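# Move green and yellow trays onto the cabinets by arm4 and arm3

## Task

Place the green tray on the top of the two-door cabinet beside arm4 and the yellow tray on the top of the two-door cabinet beside arm3, while the remaining two trays stay on the top of the two-door cabinet beside arm1; when finished, every item each tray holds must still be standing inside that tray.

## Robot and tools

Robots: four identical i2rt Big YAM arms named arm1, arm2, arm3 and arm4. Each has six joints, a five-fingered right hand and a wrist camera. Base positions in the scene frame (metres): arm1 (-3.381, 0.957, 1.091), arm2 (-0.695, 0.389, 0.930), arm3 (0.751, 2.518, 0.918), arm4 (0.746, -1.743, 0.941). Each base looks along its own +x. arm1 and arm2 face roughly scene +x. arm3 is turned about 150 degrees and arm4 about -155 degrees about z. Reach is about 1.07 m from the joint1 axis. Room cameras are cam_arm1 to cam_arm4. Wrist cameras are arm1_cam_wrist to arm4_cam_wrist.

Frame: a single scene frame is used everywhere. Its origin is on the floor and +z is up. The hand point sits 0.045 m in front of the palm. In the hand's own axes, +z runs along the straightened fingers, +y points out of the palm, and +x runs across the palm away from the thumb. A bracket on the little-finger side of the wrist sticks out and can strike objects.

Tool move: sends one action. Its arguments are arm1, arm2, arm3, arm4 (one object per robot; leave a robot out to give it nothing new) and cameras. cameras is a list of camera names or ["all"]. Each robot object may contain:
- joints: absolute targets keyed by joint name. joint1_rad -2.879..2.879 (base yaw, positive counter-clockwise seen from above). joint2_rad 0..3.141 (shoulder). joint3_rad 0..3.019 (elbow). joint4_rad -1.692..1.57 (hand pitch, positive lifts the fingers). joint5_rad -1.57..1.57 (sideways, positive to the arm's right). joint6_rad -2.094..2.094 (roll). All are in radians. Hand keys use a -1..1 scale: hand_little, hand_ring, hand_middle, hand_index and hand_thumb_bend (+1 straight, -1 curled); hand_thumb_turn (+1 beside the palm, -1 opposite the fingers). Two hand settings produce no motion: hand_force_limit (-1..1, mapping to roughly 0..10 N at a fingertip, 0..15 N for the thumb) and hand_speed (-0.96..1; near zero at -1, full at +0.48 and above).
- target: one list of seven numbers [x, y, z, qw, qx, qy, qz]. This is an absolute hand pose in the scene frame, in metres, with a unit quaternion. The hand travels in a straight line from its current hand_target toward it. When target is given, joints may carry only hand keys.
- speed: top path speed, 0.002..0.5 m/s, default 0.25. Rotation is capped at twice that value in rad/s. It is valid only together with target.
- min_time_s: 0.1..8 s, the minimum duration of that robot's arm-joint motions.
Every motion in a call begins together. Hand paths all finish together, paced by the slowest, and last 0.5..10 s. No call runs past 15 s. Paths ignore obstacles and other arms. The hand lags, wanders, and often ends a centimetre or more away from the target. Unknown keys make the call invalid. Values out of range get it refused, and then the rest of that reply's motion calls are skipped.

Tool wait: seconds from 0 to 10, plus optional cameras. It commands nothing new and returns the state.
Tool zoom_image: camera name and region [x0, y0, x1, y1], pixels from the top-left corner, at most 504 by 504. Wrist images are 672x504 and room images 896x504. Only the most recent images can be zoomed.
Tool show_instructions: no arguments. It shows the reference pages.
Tool finished_scene: scene is the current scene's number. It closes the scene permanently, so the trays must already be in place and stable.

Results: each robot reports joint_positions, hand and hand_target poses, joint velocities, torques, finger loads (<finger>_load_n; positive means pushed open) and hand_stopped_by. hand_stopped_by has six words in the order little, ring, middle, index, thumb_bend, thumb_turn, each one of moving, target, force, stalled or fault. The move line gives each robot "done" or its worst status. Status words: off_target (came to rest short and may still be pushing); time_out (the joints took a nearby hold target and keep pushing; send the reported positions to relieve it); not_followed, "joint command not followed" or "pose unreachable" (a collision or self-collision check blocked the move). on_its_own lists things the robot did without a command, and "held at" there is the target, not the reading. Robots listed as "as last shown" were not commanded. Images can be a little older than the state readings.

Gripping: a finger motor only starts when its target changes by at least 0.002. It halts when it reaches the target or when its load reaches hand_force_limit. For a gentle grasp, use hand_speed of -0.94 or lower. The start values are force limit 0 and speed -0.8, which are slow. To grip harder, raise the limit and send a target more closed than the current reading. To release, send a target more open than the reading. With the thumb turned in front of the palm, the hand wraps objects about 0.035..0.065 m thick, or handles as thin as about 0.025 m. A dropped grip appears only as the load falling toward 0.

Avoid: robots pressing hard on each other, including a hand closing on another arm's fingers; this ends the scene. Avoid hard strikes on the cabinets or other fixed objects, dropping a tray or letting its contents tip, releasing anything while it moves, and pushing anything onto the floor or out of the work area. Loose items may be nudged at random. Arms keep pushing after contact, and sustained pushing, stretching or load heats the motors. A MOTOR HOT line warns of this; at 100 °C the arm collapses for 30-60 s and afterwards reports limit_stop_at_motor_heat. Carry trays level and slowly, and move handed-off trays between cabinets with care.

Each tool is called after "Call:" by a JSON object that holds its "api" and its "payload", one argument or row to a line.

Reference images:

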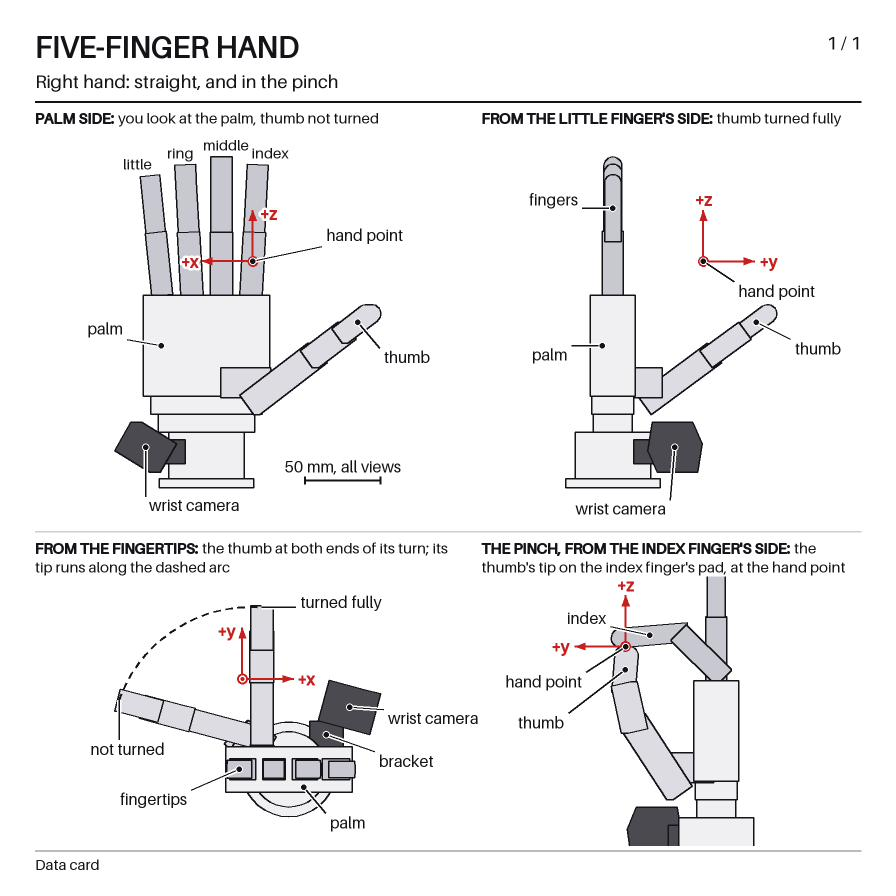

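## Session

Call:
{"api": "move", "payload": {
  "cameras": ["all"]
}}

Scene clock: 0.00 s.
Joint torques (N m): no reading
Heat: arm1: hottest joint2_rad 30 °C; arm2: hottest joint3_rad 30 °C; arm3: hottest joint2_rad 33 °C; arm4: hottest joint3_rad 30 °C.
Joint velocities: within noise
arm1.joint_positions: joint1_rad=+0.567 joint2_rad=+0.596 joint3_rad=+1.474 joint4_rad=-1.206 joint5_rad=+0.096 joint6_rad=-1.146 hand_little=+1.000 hand_ring=+1.000 hand_middle=+1.000 hand_index=+1.000 hand_thumb_turn=+1.000 hand_thumb_bend=+1.000 hand_force_limit=+0.000 hand_speed=-0.800
arm1.joint_status: not commanded
arm1.hand_stopped_by: target,target,target,target,target,target
arm1.little_load_n: 0.0
arm1.ring_load_n: 0.0
arm1.middle_load_n: 0.0
arm1.index_load_n: 0.0
arm1.thumb_bend_load_n: 0.0
arm1.thumb_turn_load_n: 0.0
arm1.hand: x=-3.5993 y=+0.8901 z=+1.6508 quat_wxyz=(-0.534, -0.026, +0.811, -0.237) (m; scene frame)
arm1.hand_target: x=-3.5968 y=+0.8915 z=+1.6591 quat_wxyz=(-0.541, -0.025, +0.805, -0.241) (m; scene frame)
arm1.hand_status: not commanded
arm2.joint_positions: joint1_rad=-0.342 joint2_rad=+0.605 joint3_rad=+1.461 joint4_rad=-1.265 joint5_rad=-0.234 joint6_rad=-1.387 hand_little=+1.000 hand_ring=+1.000 hand_middle=+1.000 hand_index=+1.000 hand_thumb_turn=+1.000 hand_thumb_bend=+1.000 hand_force_limit=+0.000 hand_speed=-0.800
arm2.joint_status: not commanded
arm2.hand_stopped_by: target,target,target,target,target,target
arm2.little_load_n: 0.0
arm2.ring_load_n: 0.0
arm2.middle_load_n: 0.0
arm2.index_load_n: 0.0
arm2.thumb_bend_load_n: 0.0
arm2.thumb_turn_load_n: 0.0
arm2.hand: x=-0.9080 y=+0.4867 z=+1.4731 quat_wxyz=(-0.552, +0.186, +0.812, -0.025) (m; scene frame)
arm2.hand_target: x=-0.9058 y=+0.4855 z=+1.4850 quat_wxyz=(-0.563, +0.182, +0.806, -0.022) (m; scene frame)
arm2.hand_status: not commanded
arm3.joint_positions: joint1_rad=-0.606 joint2_rad=+0.583 joint3_rad=+1.441 joint4_rad=-1.312 joint5_rad=-0.196 joint6_rad=-0.964 hand_little=+1.000 hand_ring=+1.000 hand_middle=+1.000 hand_index=+1.000 hand_thumb_turn=+1.000 hand_thumb_bend=+1.000 hand_force_limit=+0.000 hand_speed=-0.800
arm3.joint_status: not commanded
arm3.hand_stopped_by: target,target,target,target,target,target
arm3.little_load_n: 0.0
arm3.ring_load_n: 0.0
arm3.middle_load_n: 0.0
arm3.index_load_n: 0.0
arm3.thumb_bend_load_n: 0.0
arm3.thumb_turn_load_n: 0.0
arm3.hand: x=+0.9537 y=+2.4980 z=+1.4325 quat_wxyz=(-0.219, +0.806, -0.244, +0.493) (m; scene frame)
arm3.hand_target: x=+0.9518 y=+2.4981 z=+1.4427 quat_wxyz=(-0.221, +0.800, -0.241, +0.504) (m; scene frame)
arm3.hand_status: not commanded
arm4.joint_positions: joint1_rad=-0.150 joint2_rad=+0.641 joint3_rad=+1.312 joint4_rad=-1.413 joint5_rad=+0.247 joint6_rad=-0.885 hand_little=+1.000 hand_ring=+1.000 hand_middle=+1.000 hand_index=+1.000 hand_thumb_turn=+1.000 hand_thumb_bend=+1.000 hand_force_limit=+0.000 hand_speed=-0.800
arm4.joint_status: not commanded
arm4.hand_stopped_by: target,target,target,target,target,target
arm4.little_load_n: 0.0
arm4.ring_load_n: 0.0
arm4.middle_load_n: 0.0
arm4.index_load_n: 0.0
arm4.thumb_bend_load_n: 0.0
arm4.thumb_turn_load_n: 0.0
arm4.hand: x=+0.8743 y=-1.9189 z=+1.3712 quat_wxyz=(+0.091, +0.702, -0.579, +0.405) (m; scene frame)
arm4.hand_target: x=+0.8744 y=-1.9189 z=+1.3811 quat_wxyz=(+0.089, +0.697, -0.577, +0.417) (m; scene frame)
arm4.hand_status: not commanded
pictures: arm1_cam_wrist, arm2_cam_wrist, arm3_cam_wrist, arm4_cam_wrist, cam_arm1, cam_arm2, cam_arm3, cam_arm4

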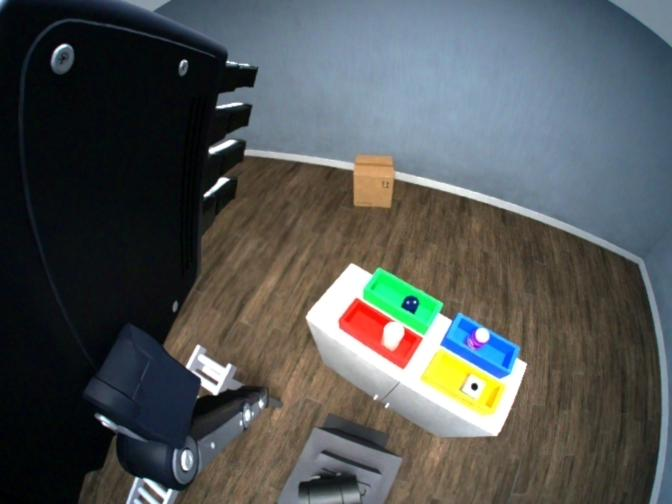

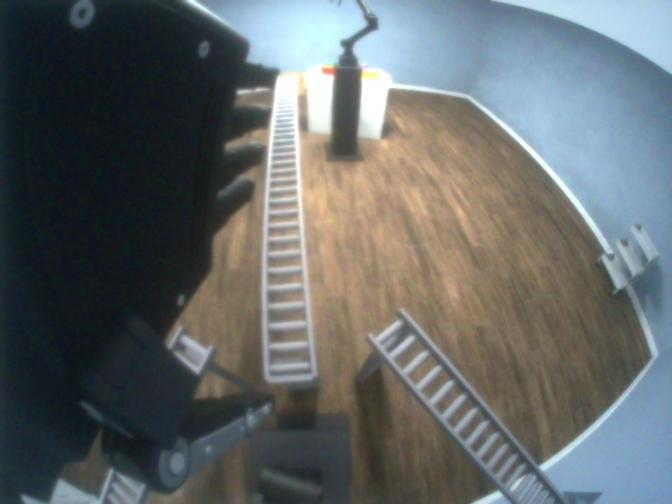

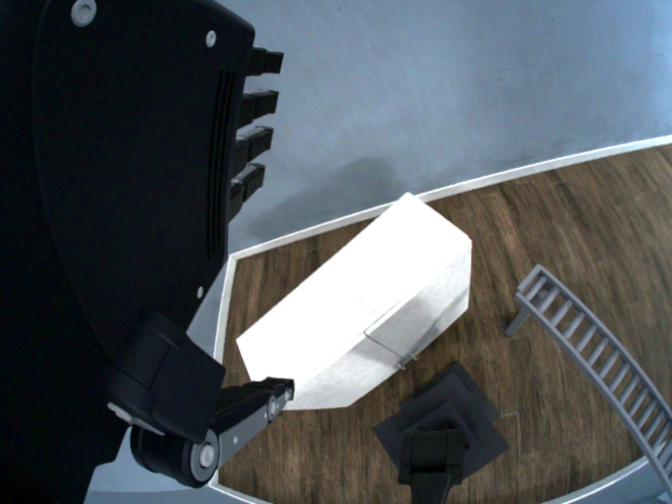

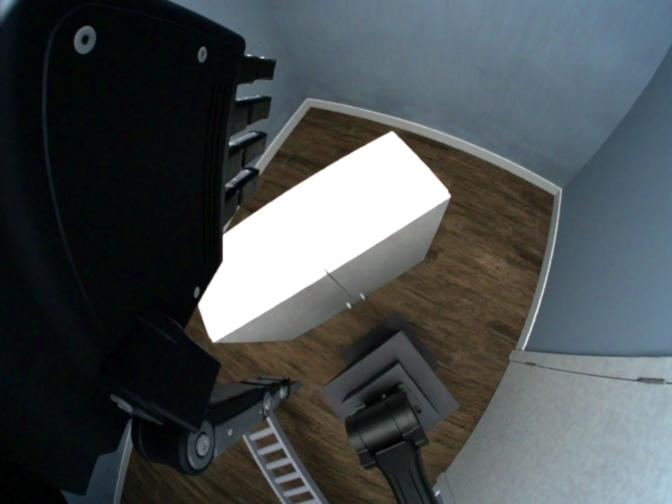

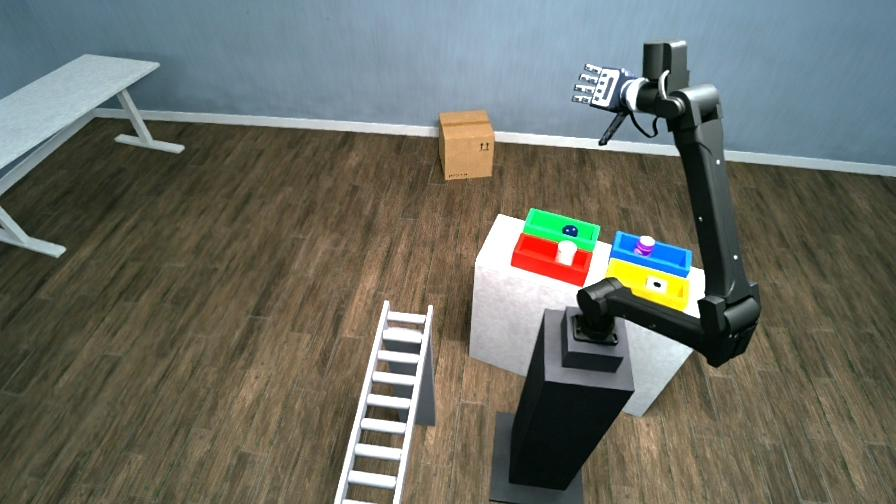

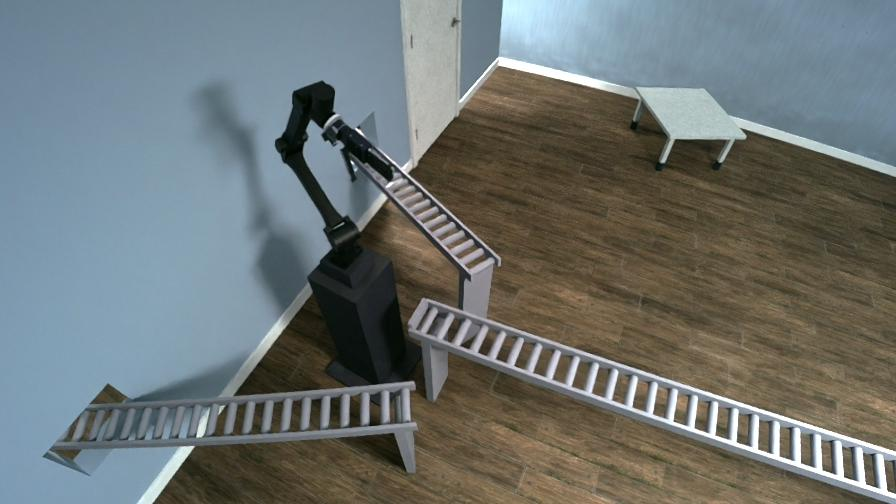

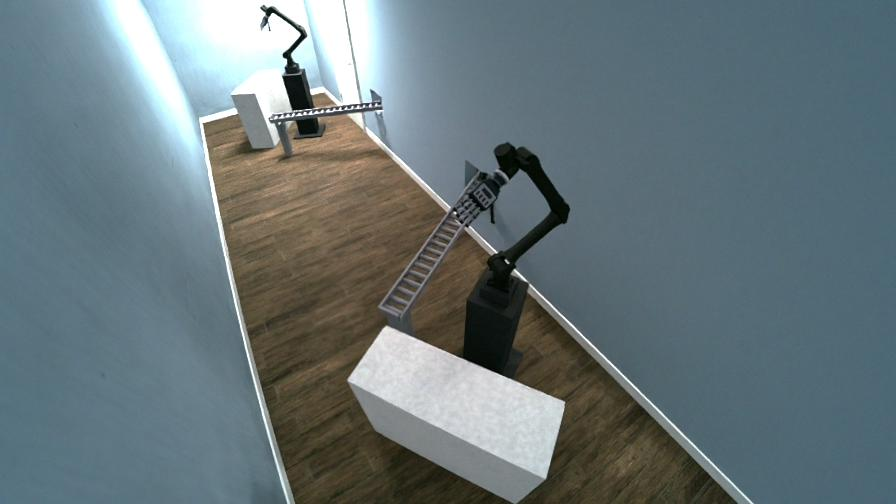

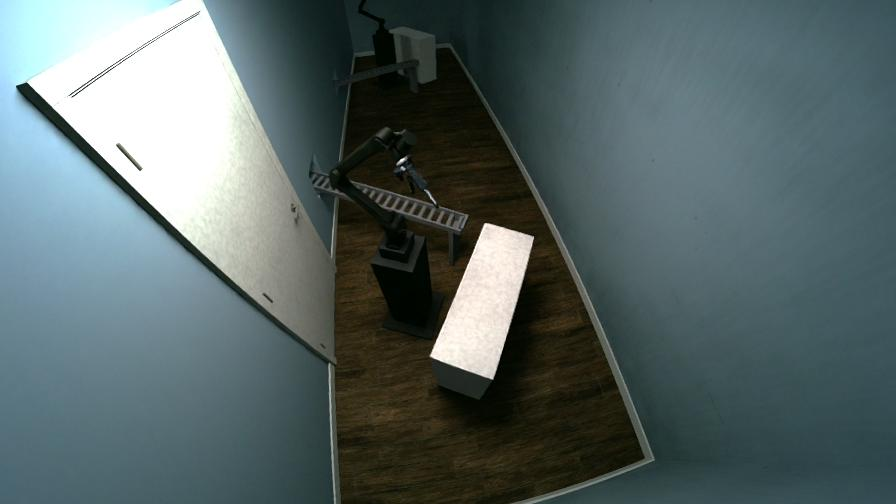

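Call:
{"api": "zoom_image", "payload": {
  "camera": "cam_arm1",
  "region": [440, 180, 740, 420]
}}

Call:
{"api": "zoom_image", "payload": {
  "camera": "arm1_cam_wrist",
  "region": [280, 230, 560, 450]
}}

Call:
{"api": "zoom_image", "payload": {
  "camera": "cam_arm2",
  "region": [250, 60, 600, 480]
}}

Scaled by 1.680 from the camera's 896x504 image, which has a finer 1280x720 frame.

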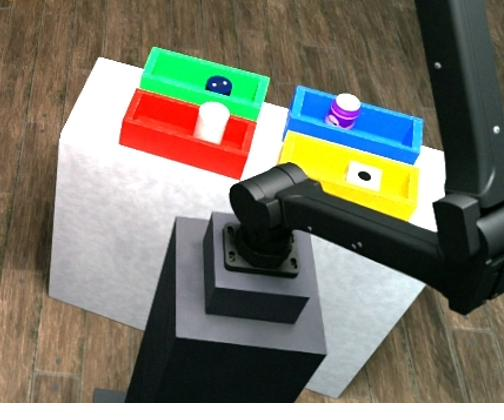

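Scaled by 1.800 from the camera's 672x504 image, which has a finer 960x720 frame.

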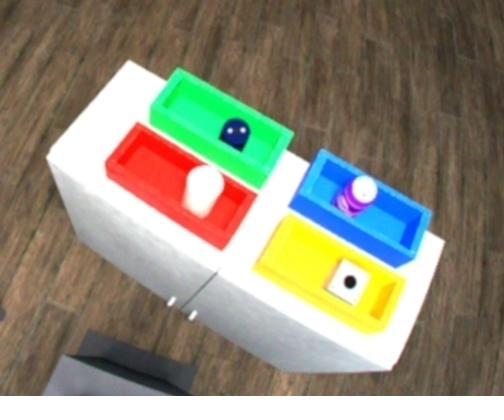

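Scaled by 1.200 from the camera's 896x504 image, which has a finer 1280x720 frame.

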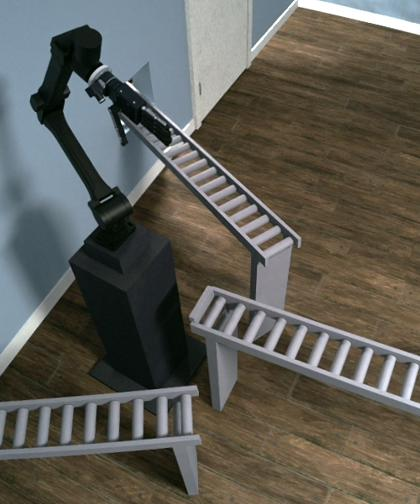

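Call:
{"api": "move", "payload": {
  "arm1": {"target": [-3.72, 0.92, 1.35, -0.2595, 0.0171, 0.9636, -0.0633], "speed": 0.25},
  "cameras": ["arm1_cam_wrist", "cam_arm1"]
}}

Scene clock: 29.70 s.
Joint torques (N m): arm1=[-0.38 -4.13 8.91 2.35 0.03 -0.26] | arm2=[-1.14 2.02 9.91 2.07 -0.13 0.07] | arm3=[0.32 2.96 9.11 1.63 -0.05 0.11] | arm4=[-1.49 1.73 10.09 2.1 0.08 -0.15]
Heat: arm1: hottest joint3_rad 33 °C; arm2: hottest joint3_rad 33 °C; arm3: hottest joint3_rad 35 °C; arm4: hottest joint3_rad 37 °C.
move: arm1 off_target
Joint velocities: within noise
arm1.joint_positions: joint1_rad=+0.294 joint2_rad=+0.961 joint3_rad=+1.042 joint4_rad=-1.141 joint5_rad=+0.011 joint6_rad=-1.255 hand_little=+1.000 hand_ring=+1.000 hand_middle=+1.000 hand_index=+1.000 hand_thumb_turn=+1.000 hand_thumb_bend=+1.000 hand_force_limit=+0.000 hand_speed=-0.800
arm1.joint_status: not commanded
arm1.hand_stopped_by: target,target,target,target,target,target
arm1.little_load_n: 0.0
arm1.ring_load_n: -0.5
arm1.middle_load_n: 0.0
arm1.index_load_n: 0.0
arm1.thumb_bend_load_n: 0.0
arm1.thumb_turn_load_n: 0.5
arm1.hand: x=-3.7106 y=+0.9135 z=+1.3467 quat_wxyz=(-0.245, +0.018, +0.967, -0.067) (m; scene frame)
arm1.hand_target: x=-3.7182 y=+0.9159 z=+1.3471 quat_wxyz=(-0.253, +0.014, +0.965, -0.064) (m; scene frame)
arm1.hand_status: off_target (0.012 m and 1.7 deg from the pose sent, 0.326 m and 41.7 deg at the start)
arm2, arm3, arm4: as last shown
arm3.index_load_n: -0.5
pictures: arm1_cam_wrist, cam_arm1

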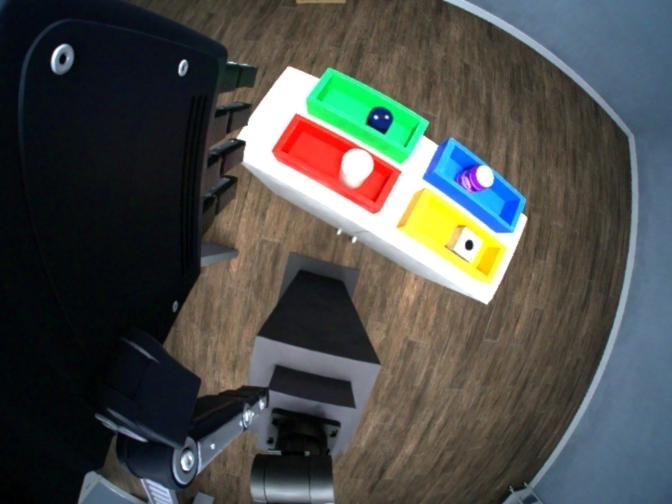

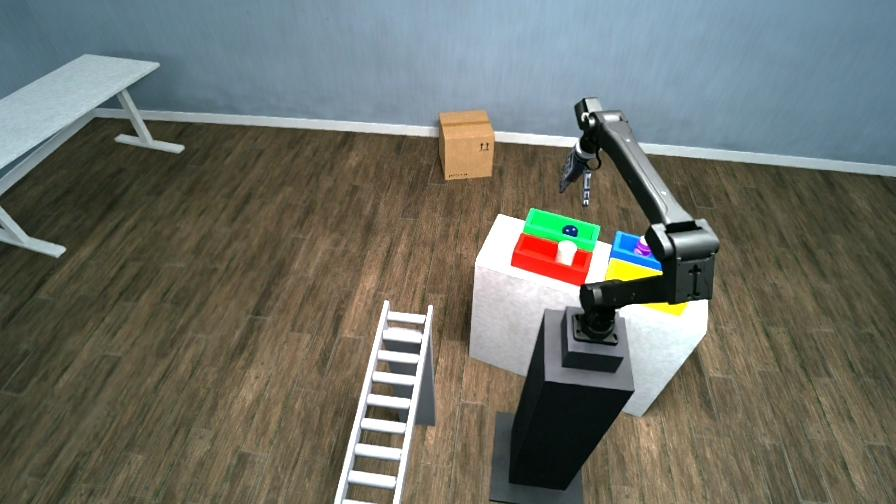

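Call:
{"api": "zoom_image", "payload": {
  "camera": "arm1_cam_wrist",
  "region": [230, 60, 390, 220]
}}

Call:
{"api": "zoom_image", "payload": {
  "camera": "arm1_cam_wrist",
  "region": [380, 120, 540, 310]
}}

Scaled by 3.150 from the camera's 672x504 image, which has a finer 960x720 frame.

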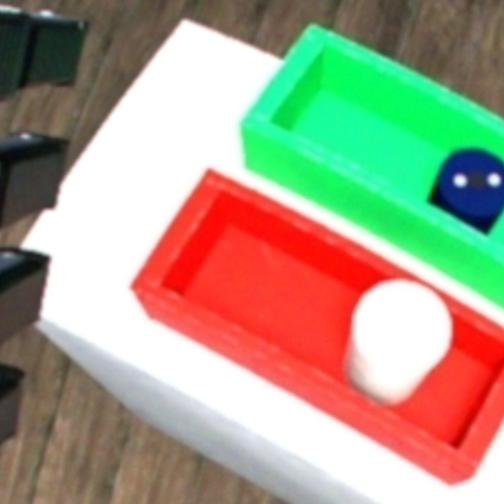

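Scaled by 2.653 from the camera's 672x504 image, which has a finer 960x720 frame.

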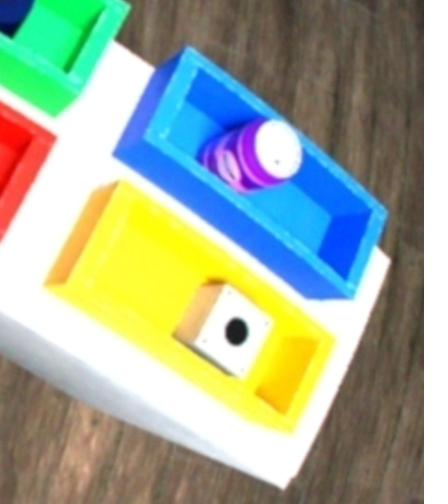

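Call:
{"api": "zoom_image", "payload": {
  "camera": "arm1_cam_wrist",
  "region": [200, 340, 400, 504]
}}

Scaled by 2.520 from the camera's 672x504 image, which has a finer 960x720 frame.

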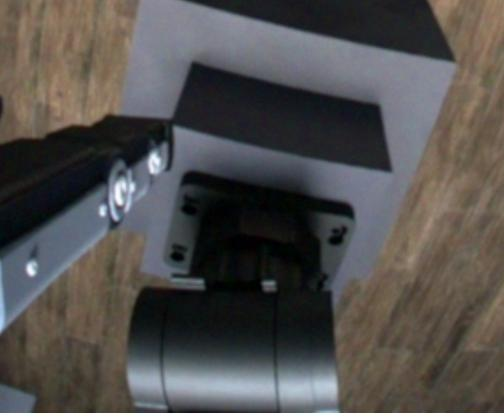

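Call:
{"api": "move", "payload": {
  "arm1": {"target": [-3.85, 0.76, 1.13, -0.2595, 0.0171, 0.9636, -0.0633], "speed": 0.25},
  "cameras": ["arm1_cam_wrist", "cam_arm1"]
}}

Scene clock: 85.10 s.
Joint torques (N m): arm1=[0.79 -11.63 9.95 2.18 0.16 0.18] | arm2=[-1.26 2.55 10.13 2.03 -0.12 0.04] | arm3=[0.32 3.02 9.11 1.63 -0.06 0.1] | arm4=[-1.55 1.79 9.99 2.14 0.11 -0.12]
Heat: arm1: hottest joint3_rad 38 °C; arm2: hottest joint3_rad 36 °C; arm3: hottest joint3_rad 38 °C; arm4: hottest joint3_rad 41 °C.
move: arm1 off_target
Joint velocities: within noise
arm1.joint_positions: joint1_rad=+0.541 joint2_rad=+1.591 joint3_rad=+0.977 joint4_rad=-0.476 joint5_rad=+0.152 joint6_rad=-1.065 hand_little=+1.000 hand_ring=+1.000 hand_middle=+1.000 hand_index=+1.000 hand_thumb_turn=+1.000 hand_thumb_bend=+1.000 hand_force_limit=+0.000 hand_speed=-0.800
arm1.joint_status: not commanded
arm1.hand_stopped_by: target,target,target,target,target,target
arm1.little_load_n: 0.0
arm1.ring_load_n: -0.5
arm1.middle_load_n: 0.0
arm1.index_load_n: 0.0
arm1.thumb_bend_load_n: 0.0
arm1.thumb_turn_load_n: 0.0
arm1.hand: x=-3.8296 y=+0.7739 z=+1.1240 quat_wxyz=(-0.246, +0.007, +0.968, -0.051) (m; scene frame)
arm1.hand_target: x=-3.8450 y=+0.7616 z=+1.1296 quat_wxyz=(-0.260, +0.015, +0.964, -0.061) (m; scene frame)
arm1.hand_status: off_target (0.025 m and 2.5 deg from the pose sent, 0.300 m and 1.7 deg at the start)
arm2, arm3, arm4: as last shown
arm3.index_load_n: 0.0
pictures: arm1_cam_wrist, cam_arm1

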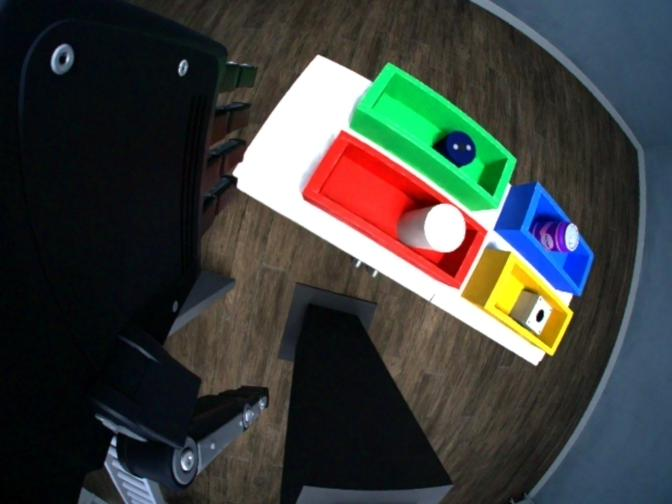

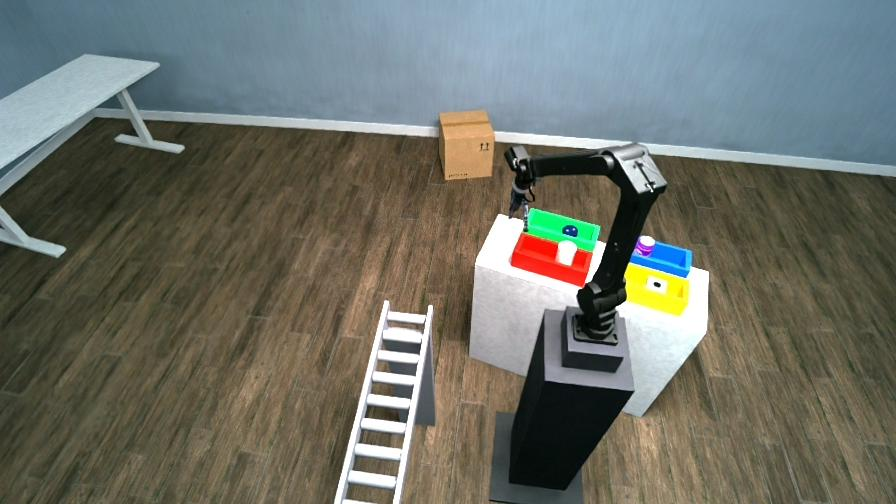

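Call:
{"api": "zoom_image", "payload": {
  "camera": "arm1_cam_wrist",
  "region": [230, 40, 430, 220]
}}

Call:
{"api": "zoom_image", "payload": {
  "camera": "arm1_cam_wrist",
  "region": [400, 120, 620, 380]
}}

Call:
{"api": "move", "payload": {
  "arm1": {"target": [-3.80, 1.05, 1.13, -0.2595, 0.0171, 0.9636, -0.0633], "speed": 0.2},
  "cameras": ["arm1_cam_wrist", "cam_arm1"]
}}

Call:
{"api": "zoom_image", "payload": {
  "camera": "arm1_cam_wrist",
  "region": [180, 20, 400, 240]
}}

Call:
{"api": "zoom_image", "payload": {
  "camera": "arm1_cam_wrist",
  "region": [340, 120, 560, 340]
}}

Scaled by 2.520 from the camera's 672x504 image, which has a finer 960x720 frame.

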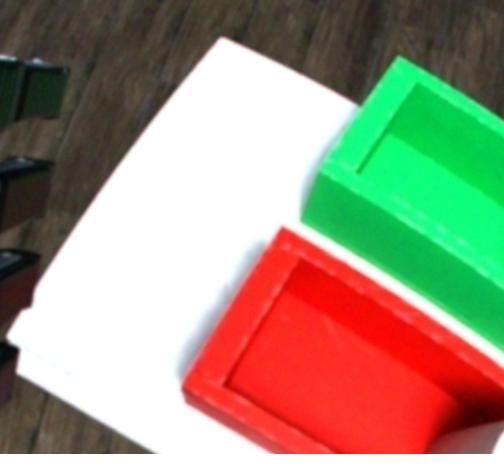

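Scaled by 1.938 from the camera's 672x504 image, which has a finer 960x720 frame.

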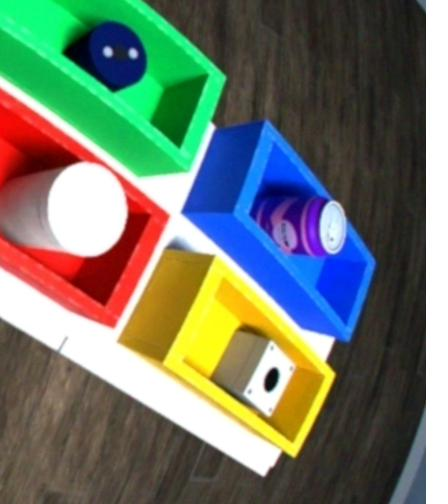

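Scene clock: 89.70 s.
Joint torques (N m): arm1=[-0.15 -10.11 7.23 0.77 -0.39 -0.25] | arm2=[-0.91 3.14 10.1 2.11 -0.14 -0.01] | arm3=[0.32 3.08 9.11 1.65 -0.06 0.1] | arm4=[-1.2 1.73 10.06 2.19 0.08 -0.14]
Heat: arm1: hottest joint3_rad 38 °C; arm2: hottest joint3_rad 37 °C; arm3: hottest joint3_rad 38 °C; arm4: hottest joint3_rad 41 °C.
move: arm1 done
Joint velocities: within noise
arm1.joint_positions: joint1_rad=-0.143 joint2_rad=+1.371 joint3_rad=+0.741 joint4_rad=-0.427 joint5_rad=-0.194 joint6_rad=-1.616 hand_little=+1.000 hand_ring=+1.000 hand_middle=+1.000 hand_index=+1.000 hand_thumb_turn=+1.000 hand_thumb_bend=+1.000 hand_force_limit=+0.000 hand_speed=-0.800
arm1.joint_status: not commanded
arm1.hand_stopped_by: target,target,target,target,target,target
arm1.little_load_n: 0.0
arm1.ring_load_n: 0.0
arm1.middle_load_n: 0.0
arm1.index_load_n: 0.0
arm1.thumb_bend_load_n: 0.0
arm1.thumb_turn_load_n: 0.0
arm1.hand: x=-3.8050 y=+1.0482 z=+1.1299 quat_wxyz=(-0.264, +0.029, +0.962, -0.066) (m; scene frame)
arm1.hand_target: x=-3.8019 y=+1.0493 z=+1.1313 quat_wxyz=(-0.261, +0.022, +0.963, -0.065) (m; scene frame)
arm1.hand_status: done (0.005 m and 1.5 deg from the pose sent, 0.278 m and 2.5 deg at the start)
arm2, arm3, arm4: as last shown
pictures: arm1_cam_wrist, cam_arm1

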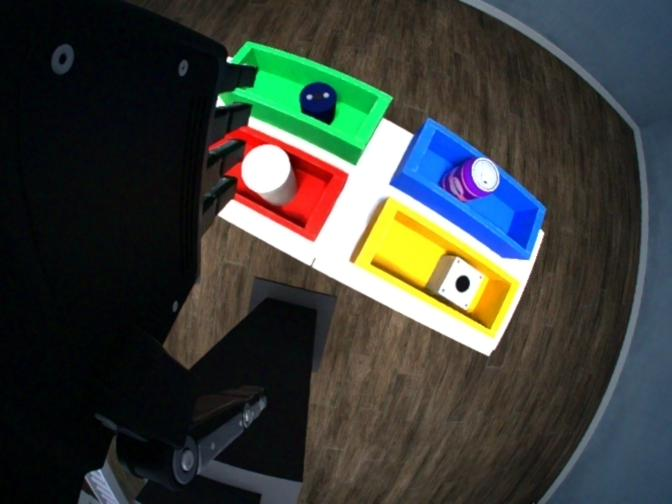

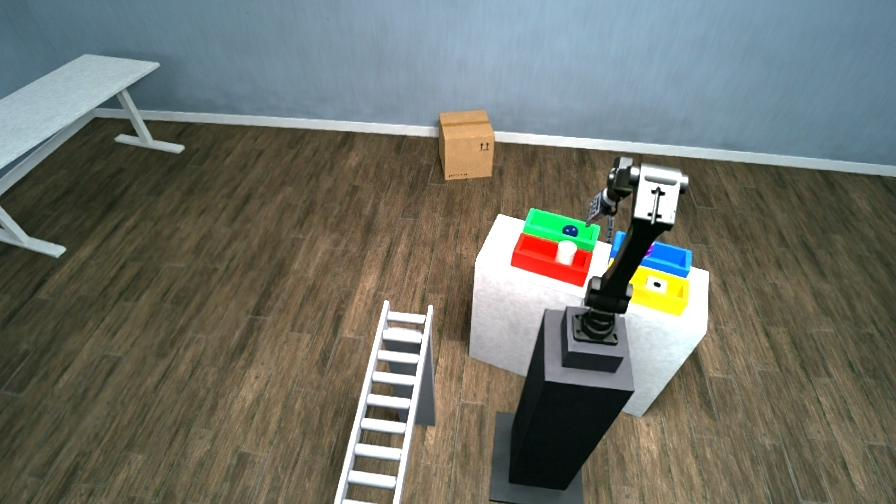

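Scaled by 2.291 from the camera's 672x504 image, which has a finer 960x720 frame.

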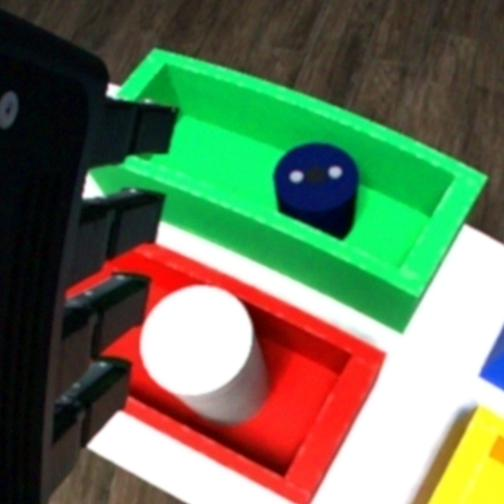

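Scaled by 2.291 from the camera's 672x504 image, which has a finer 960x720 frame.

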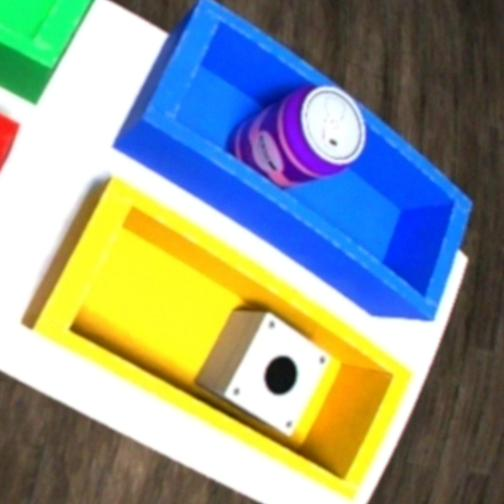

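Call:
{"api": "move", "payload": {
  "arm2": {"target": [-1.0, 0.39, 1.45, -0.2595, 0.0171, 0.9636, -0.0633], "speed": 0.3},
  "cameras": ["arm2_cam_wrist", "cam_arm2"]
}}

Scene clock: 118.90 s.
Joint torques (N m): arm1=[-0.03 -10.17 7.2 0.75 -0.37 -0.24] | arm2=[-0.32 -3.55 12.48 0.99 -0.11 -0.06] | arm3=[0.26 2.96 9.11 1.65 -0.06 0.11] | arm4=[-1.73 1.67 10.07 2.11 0.1 -0.16]
Heat: arm1: hottest joint3_rad 37 °C; arm2: hottest joint3_rad 38 °C; arm3: hottest joint3_rad 39 °C; arm4: hottest joint3_rad 42 °C.
move: arm2 off_target
Joint velocities: within noise
arm1, arm3, arm4: as last shown
arm1.joint_positions: joint1_rad=-0.140 joint2_rad=+1.371 joint3_rad=+0.741 joint4_rad=-0.427 joint5_rad=-0.194 joint6_rad=-1.616 hand_little=+1.000 hand_ring=+1.000 hand_middle=+1.000 hand_index=+1.000 hand_thumb_turn=+1.000 hand_thumb_bend=+1.000 hand_force_limit=+0.000 hand_speed=-0.800
arm1.hand: x=-3.8053 y=+1.0469 z=+1.1299 quat_wxyz=(-0.264, +0.027, +0.962, -0.066) (m; scene frame)
arm1.hand_target: x=-3.8021 y=+1.0481 z=+1.1313 quat_wxyz=(-0.260, +0.021, +0.963, -0.065) (m; scene frame)
arm2.joint_positions: joint1_rad=+0.212 joint2_rad=+1.067 joint3_rad=+1.788 joint4_rad=-1.679 joint5_rad=-0.048 joint6_rad=-1.389 hand_little=+1.000 hand_ring=+1.000 hand_middle=+1.000 hand_index=+1.000 hand_thumb_turn=+1.000 hand_thumb_bend=+1.000 hand_force_limit=+0.000 hand_speed=-0.800
arm2.joint_status: not commanded
arm2.hand_stopped_by: target,target,target,target,target,target
arm2.little_load_n: 0.0
arm2.ring_load_n: 0.0
arm2.middle_load_n: 0.0
arm2.index_load_n: 0.5
arm2.thumb_bend_load_n: 0.0
arm2.thumb_turn_load_n: 0.0
arm2.hand: x=-1.0070 y=+0.3884 z=+1.4306 quat_wxyz=(-0.293, +0.018, +0.954, -0.063) (m; scene frame)
arm2.hand_target: x=-1.0042 y=+0.3850 z=+1.4469 quat_wxyz=(-0.305, +0.007, +0.950, -0.065) (m; scene frame)
arm2.hand_status: off_target (0.021 m and 4.0 deg from the pose sent, 0.135 m and 42.9 deg at the start; a joint's target at an end of its range on 31 of 64 steps)
pictures: arm2_cam_wrist, cam_arm2

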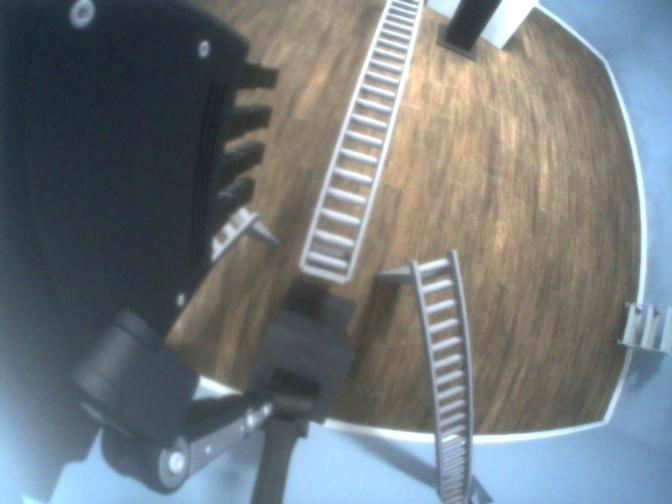

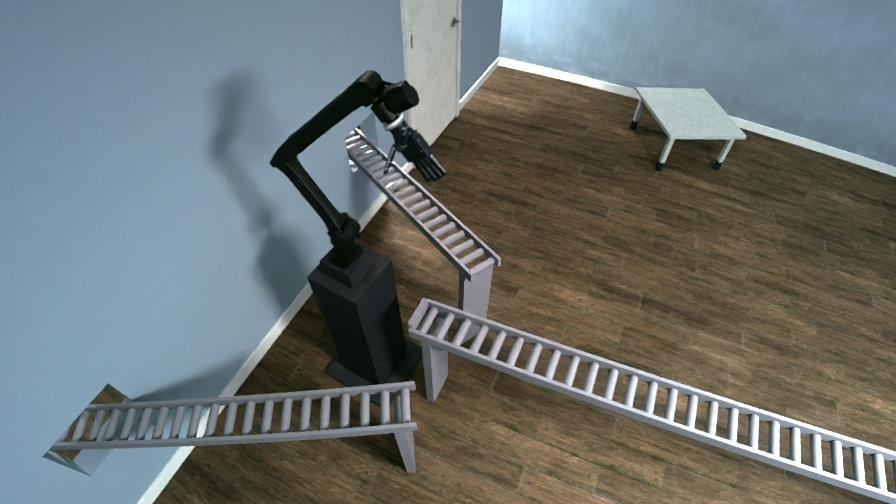

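Call:
{"api": "zoom_image", "payload": {
  "camera": "arm2_cam_wrist",
  "region": [200, 180, 480, 420]
}}

Call:
{"api": "zoom_image", "payload": {
  "camera": "cam_arm2",
  "region": [370, 240, 620, 420]
}}

Call:
{"api": "zoom_image", "payload": {
  "camera": "cam_arm1",
  "region": [330, 280, 480, 504]
}}

Scaled by 1.800 from the camera's 672x504 image, which has a finer 960x720 frame.

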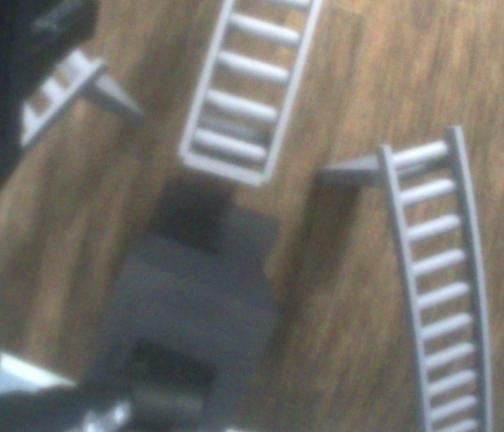

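Scaled by 2.016 from the camera's 896x504 image, which has a finer 1280x720 frame.

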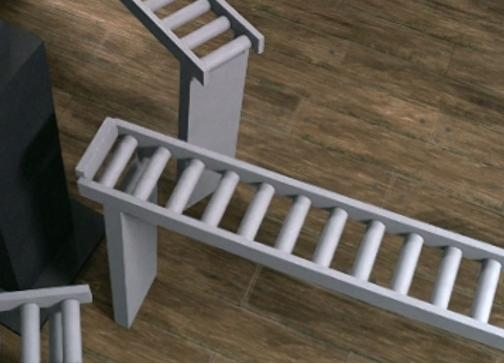

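This scene's latest camera images include none from cam_arm1. They are from: arm2_cam_wrist, cam_arm2. cam_arm1's image comes with the result of a call that names it in "cameras".

Call:
{"api": "move", "payload": {
  "arm1": {"joints": {"joint1_rad": 1.45, "joint2_rad": 1.05, "joint3_rad": 1.2, "joint4_rad": -1.2, "joint5_rad": 0.0, "joint6_rad": -1.25}, "min_time_s": 3},
  "arm3": {"joints": {"joint1_rad": -0.606, "joint2_rad": 0.961, "joint3_rad": 1.042, "joint4_rad": -1.141, "joint5_rad": 0.0, "joint6_rad": -1.255}, "min_time_s": 3},
  "arm4": {"joints": {"joint1_rad": -0.15, "joint2_rad": 0.961, "joint3_rad": 1.042, "joint4_rad": -1.141, "joint5_rad": 0.0, "joint6_rad": -1.255}, "min_time_s": 3},
  "cameras": ["arm1_cam_wrist", "arm3_cam_wrist", "arm4_cam_wrist", "cam_arm1", "cam_arm3", "cam_arm4"]
}}

Scene clock: 132.07 s.
Joint torques (N m): arm1=[0.91 -7.06 12 0.72 0.01 0.13] | arm2=[-0.21 -3.84 12.59 0.85 -0.1 -0.08] | arm3=[0.44 -4.78 9.83 1.57 0.11 -0.04] | arm4=[-0.97 -3.31 8.77 2.51 -0.16 -0.26]
Heat: arm1: hottest joint3_rad 38 °C; arm2: hottest joint3_rad 40 °C; arm3: hottest joint3_rad 40 °C; arm4: hottest joint3_rad 41 °C.
move: arm1 done; arm3 done; arm4 done
Joint velocities: within noise
arm1.joint_positions: joint1_rad=+1.444 joint2_rad=+1.056 joint3_rad=+1.155 joint4_rad=-1.183 joint5_rad=-0.015 joint6_rad=-1.268 hand_little=+1.000 hand_ring=+1.000 hand_middle=+1.000 hand_index=+1.000 hand_thumb_turn=+1.000 hand_thumb_bend=+1.000 hand_force_limit=+0.000 hand_speed=-0.800
arm1.joint_status: all done
arm1.hand_stopped_by: target,target,target,target,target,target
arm1.little_load_n: 0.0
arm1.ring_load_n: 0.0
arm1.middle_load_n: 0.0
arm1.index_load_n: 0.0
arm1.thumb_bend_load_n: 0.0
arm1.thumb_turn_load_n: 0.0
arm1.hand: x=-3.4749 y=+0.6077 z=+1.3621 quat_wxyz=(-0.152, -0.521, +0.819, -0.185) (m; scene frame)
arm1.hand_target: x=-3.4727 y=+0.6038 z=+1.3827 quat_wxyz=(-0.161, -0.514, +0.819, -0.199) (m; scene frame)
arm1.hand_status: not commanded
arm2: as last shown
arm2.index_load_n: 0.0
arm3.joint_positions: joint1_rad=-0.620 joint2_rad=+0.962 joint3_rad=+1.046 joint4_rad=-1.162 joint5_rad=-0.003 joint6_rad=-1.242 hand_little=+1.000 hand_ring=+1.000 hand_middle=+1.000 hand_index=+1.000 hand_thumb_turn=+1.000 hand_thumb_bend=+1.000 hand_force_limit=+0.000 hand_speed=-0.800
arm3.joint_status: all done
arm3.hand_stopped_by: target,target,target,target,target,target
arm3.little_load_n: 0.0
arm3.ring_load_n: 0.0
arm3.middle_load_n: 0.0
arm3.index_load_n: 0.0
arm3.thumb_bend_load_n: 0.0
arm3.thumb_turn_load_n: 0.0
arm3.hand: x=+1.0657 y=+2.4323 z=+1.1733 quat_wxyz=(-0.034, +0.945, -0.214, +0.247) (m; scene frame)
arm3.hand_target: x=+1.0720 y=+2.4306 z=+1.1706 quat_wxyz=(-0.032, +0.945, -0.207, +0.251) (m; scene frame)
arm3.hand_status: not commanded
arm4.joint_positions: joint1_rad=-0.150 joint2_rad=+0.963 joint3_rad=+1.058 joint4_rad=-1.162 joint5_rad=+0.005 joint6_rad=-1.237 hand_little=+1.000 hand_ring=+1.000 hand_middle=+1.000 hand_index=+1.000 hand_thumb_turn=+1.000 hand_thumb_bend=+1.000 hand_force_limit=+0.000 hand_speed=-0.800
arm4.joint_status: all done
arm4.hand_stopped_by: target,target,target,target,target,target
arm4.little_load_n: 0.0
arm4.ring_load_n: 0.0
arm4.middle_load_n: 0.0
arm4.index_load_n: 0.0
arm4.thumb_bend_load_n: 0.0
arm4.thumb_turn_load_n: 0.0
arm4.hand: x=+0.9923 y=-1.9648 z=+1.1989 quat_wxyz=(+0.032, +0.868, -0.430, +0.248) (m; scene frame)
arm4.hand_target: x=+0.9956 y=-1.9671 z=+1.1905 quat_wxyz=(+0.032, +0.872, -0.422, +0.246) (m; scene frame)
arm4.hand_status: not commanded
pictures: arm1_cam_wrist, arm3_cam_wrist, arm4_cam_wrist, cam_arm1, cam_arm3, cam_arm4

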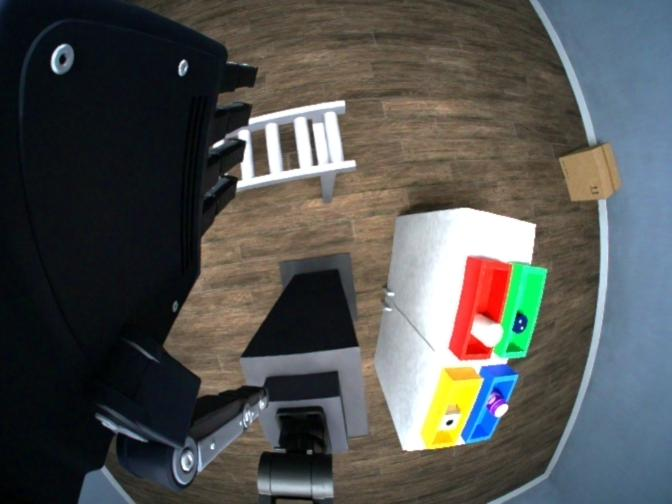

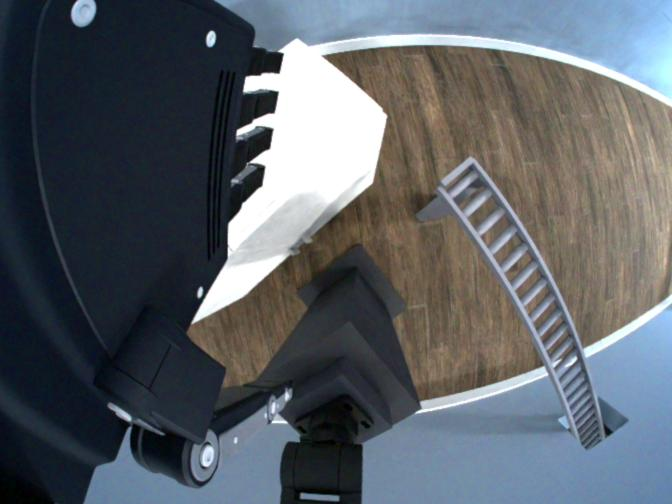

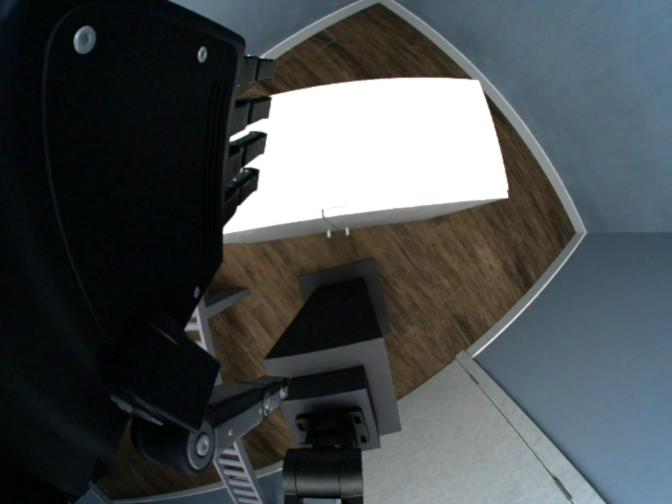

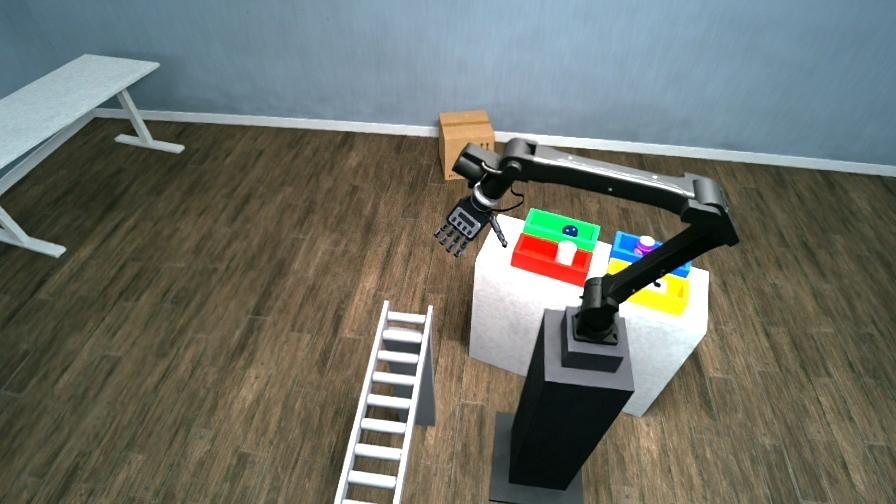

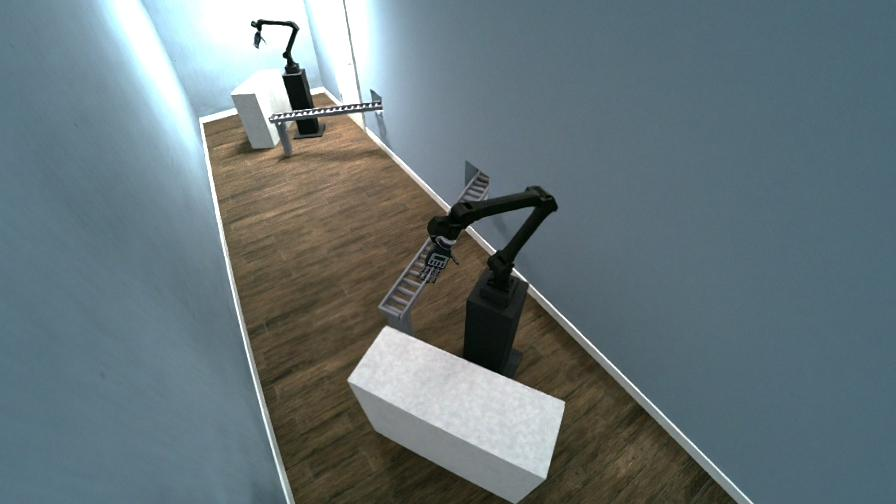

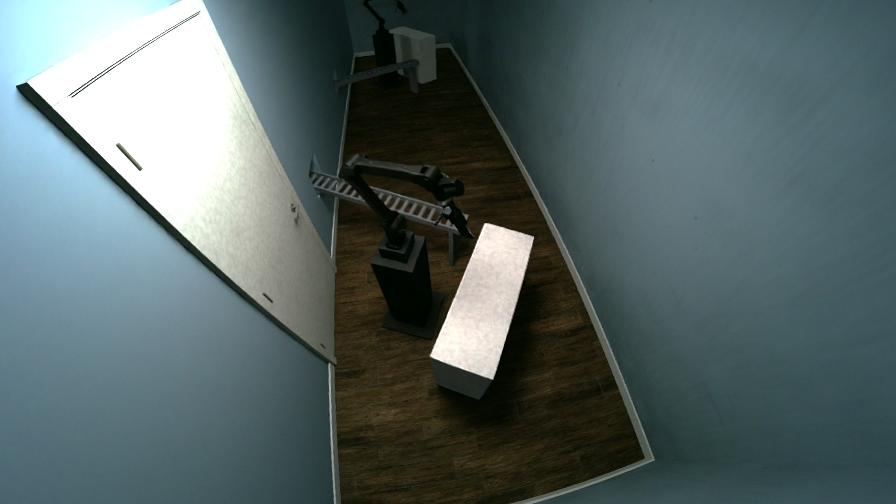

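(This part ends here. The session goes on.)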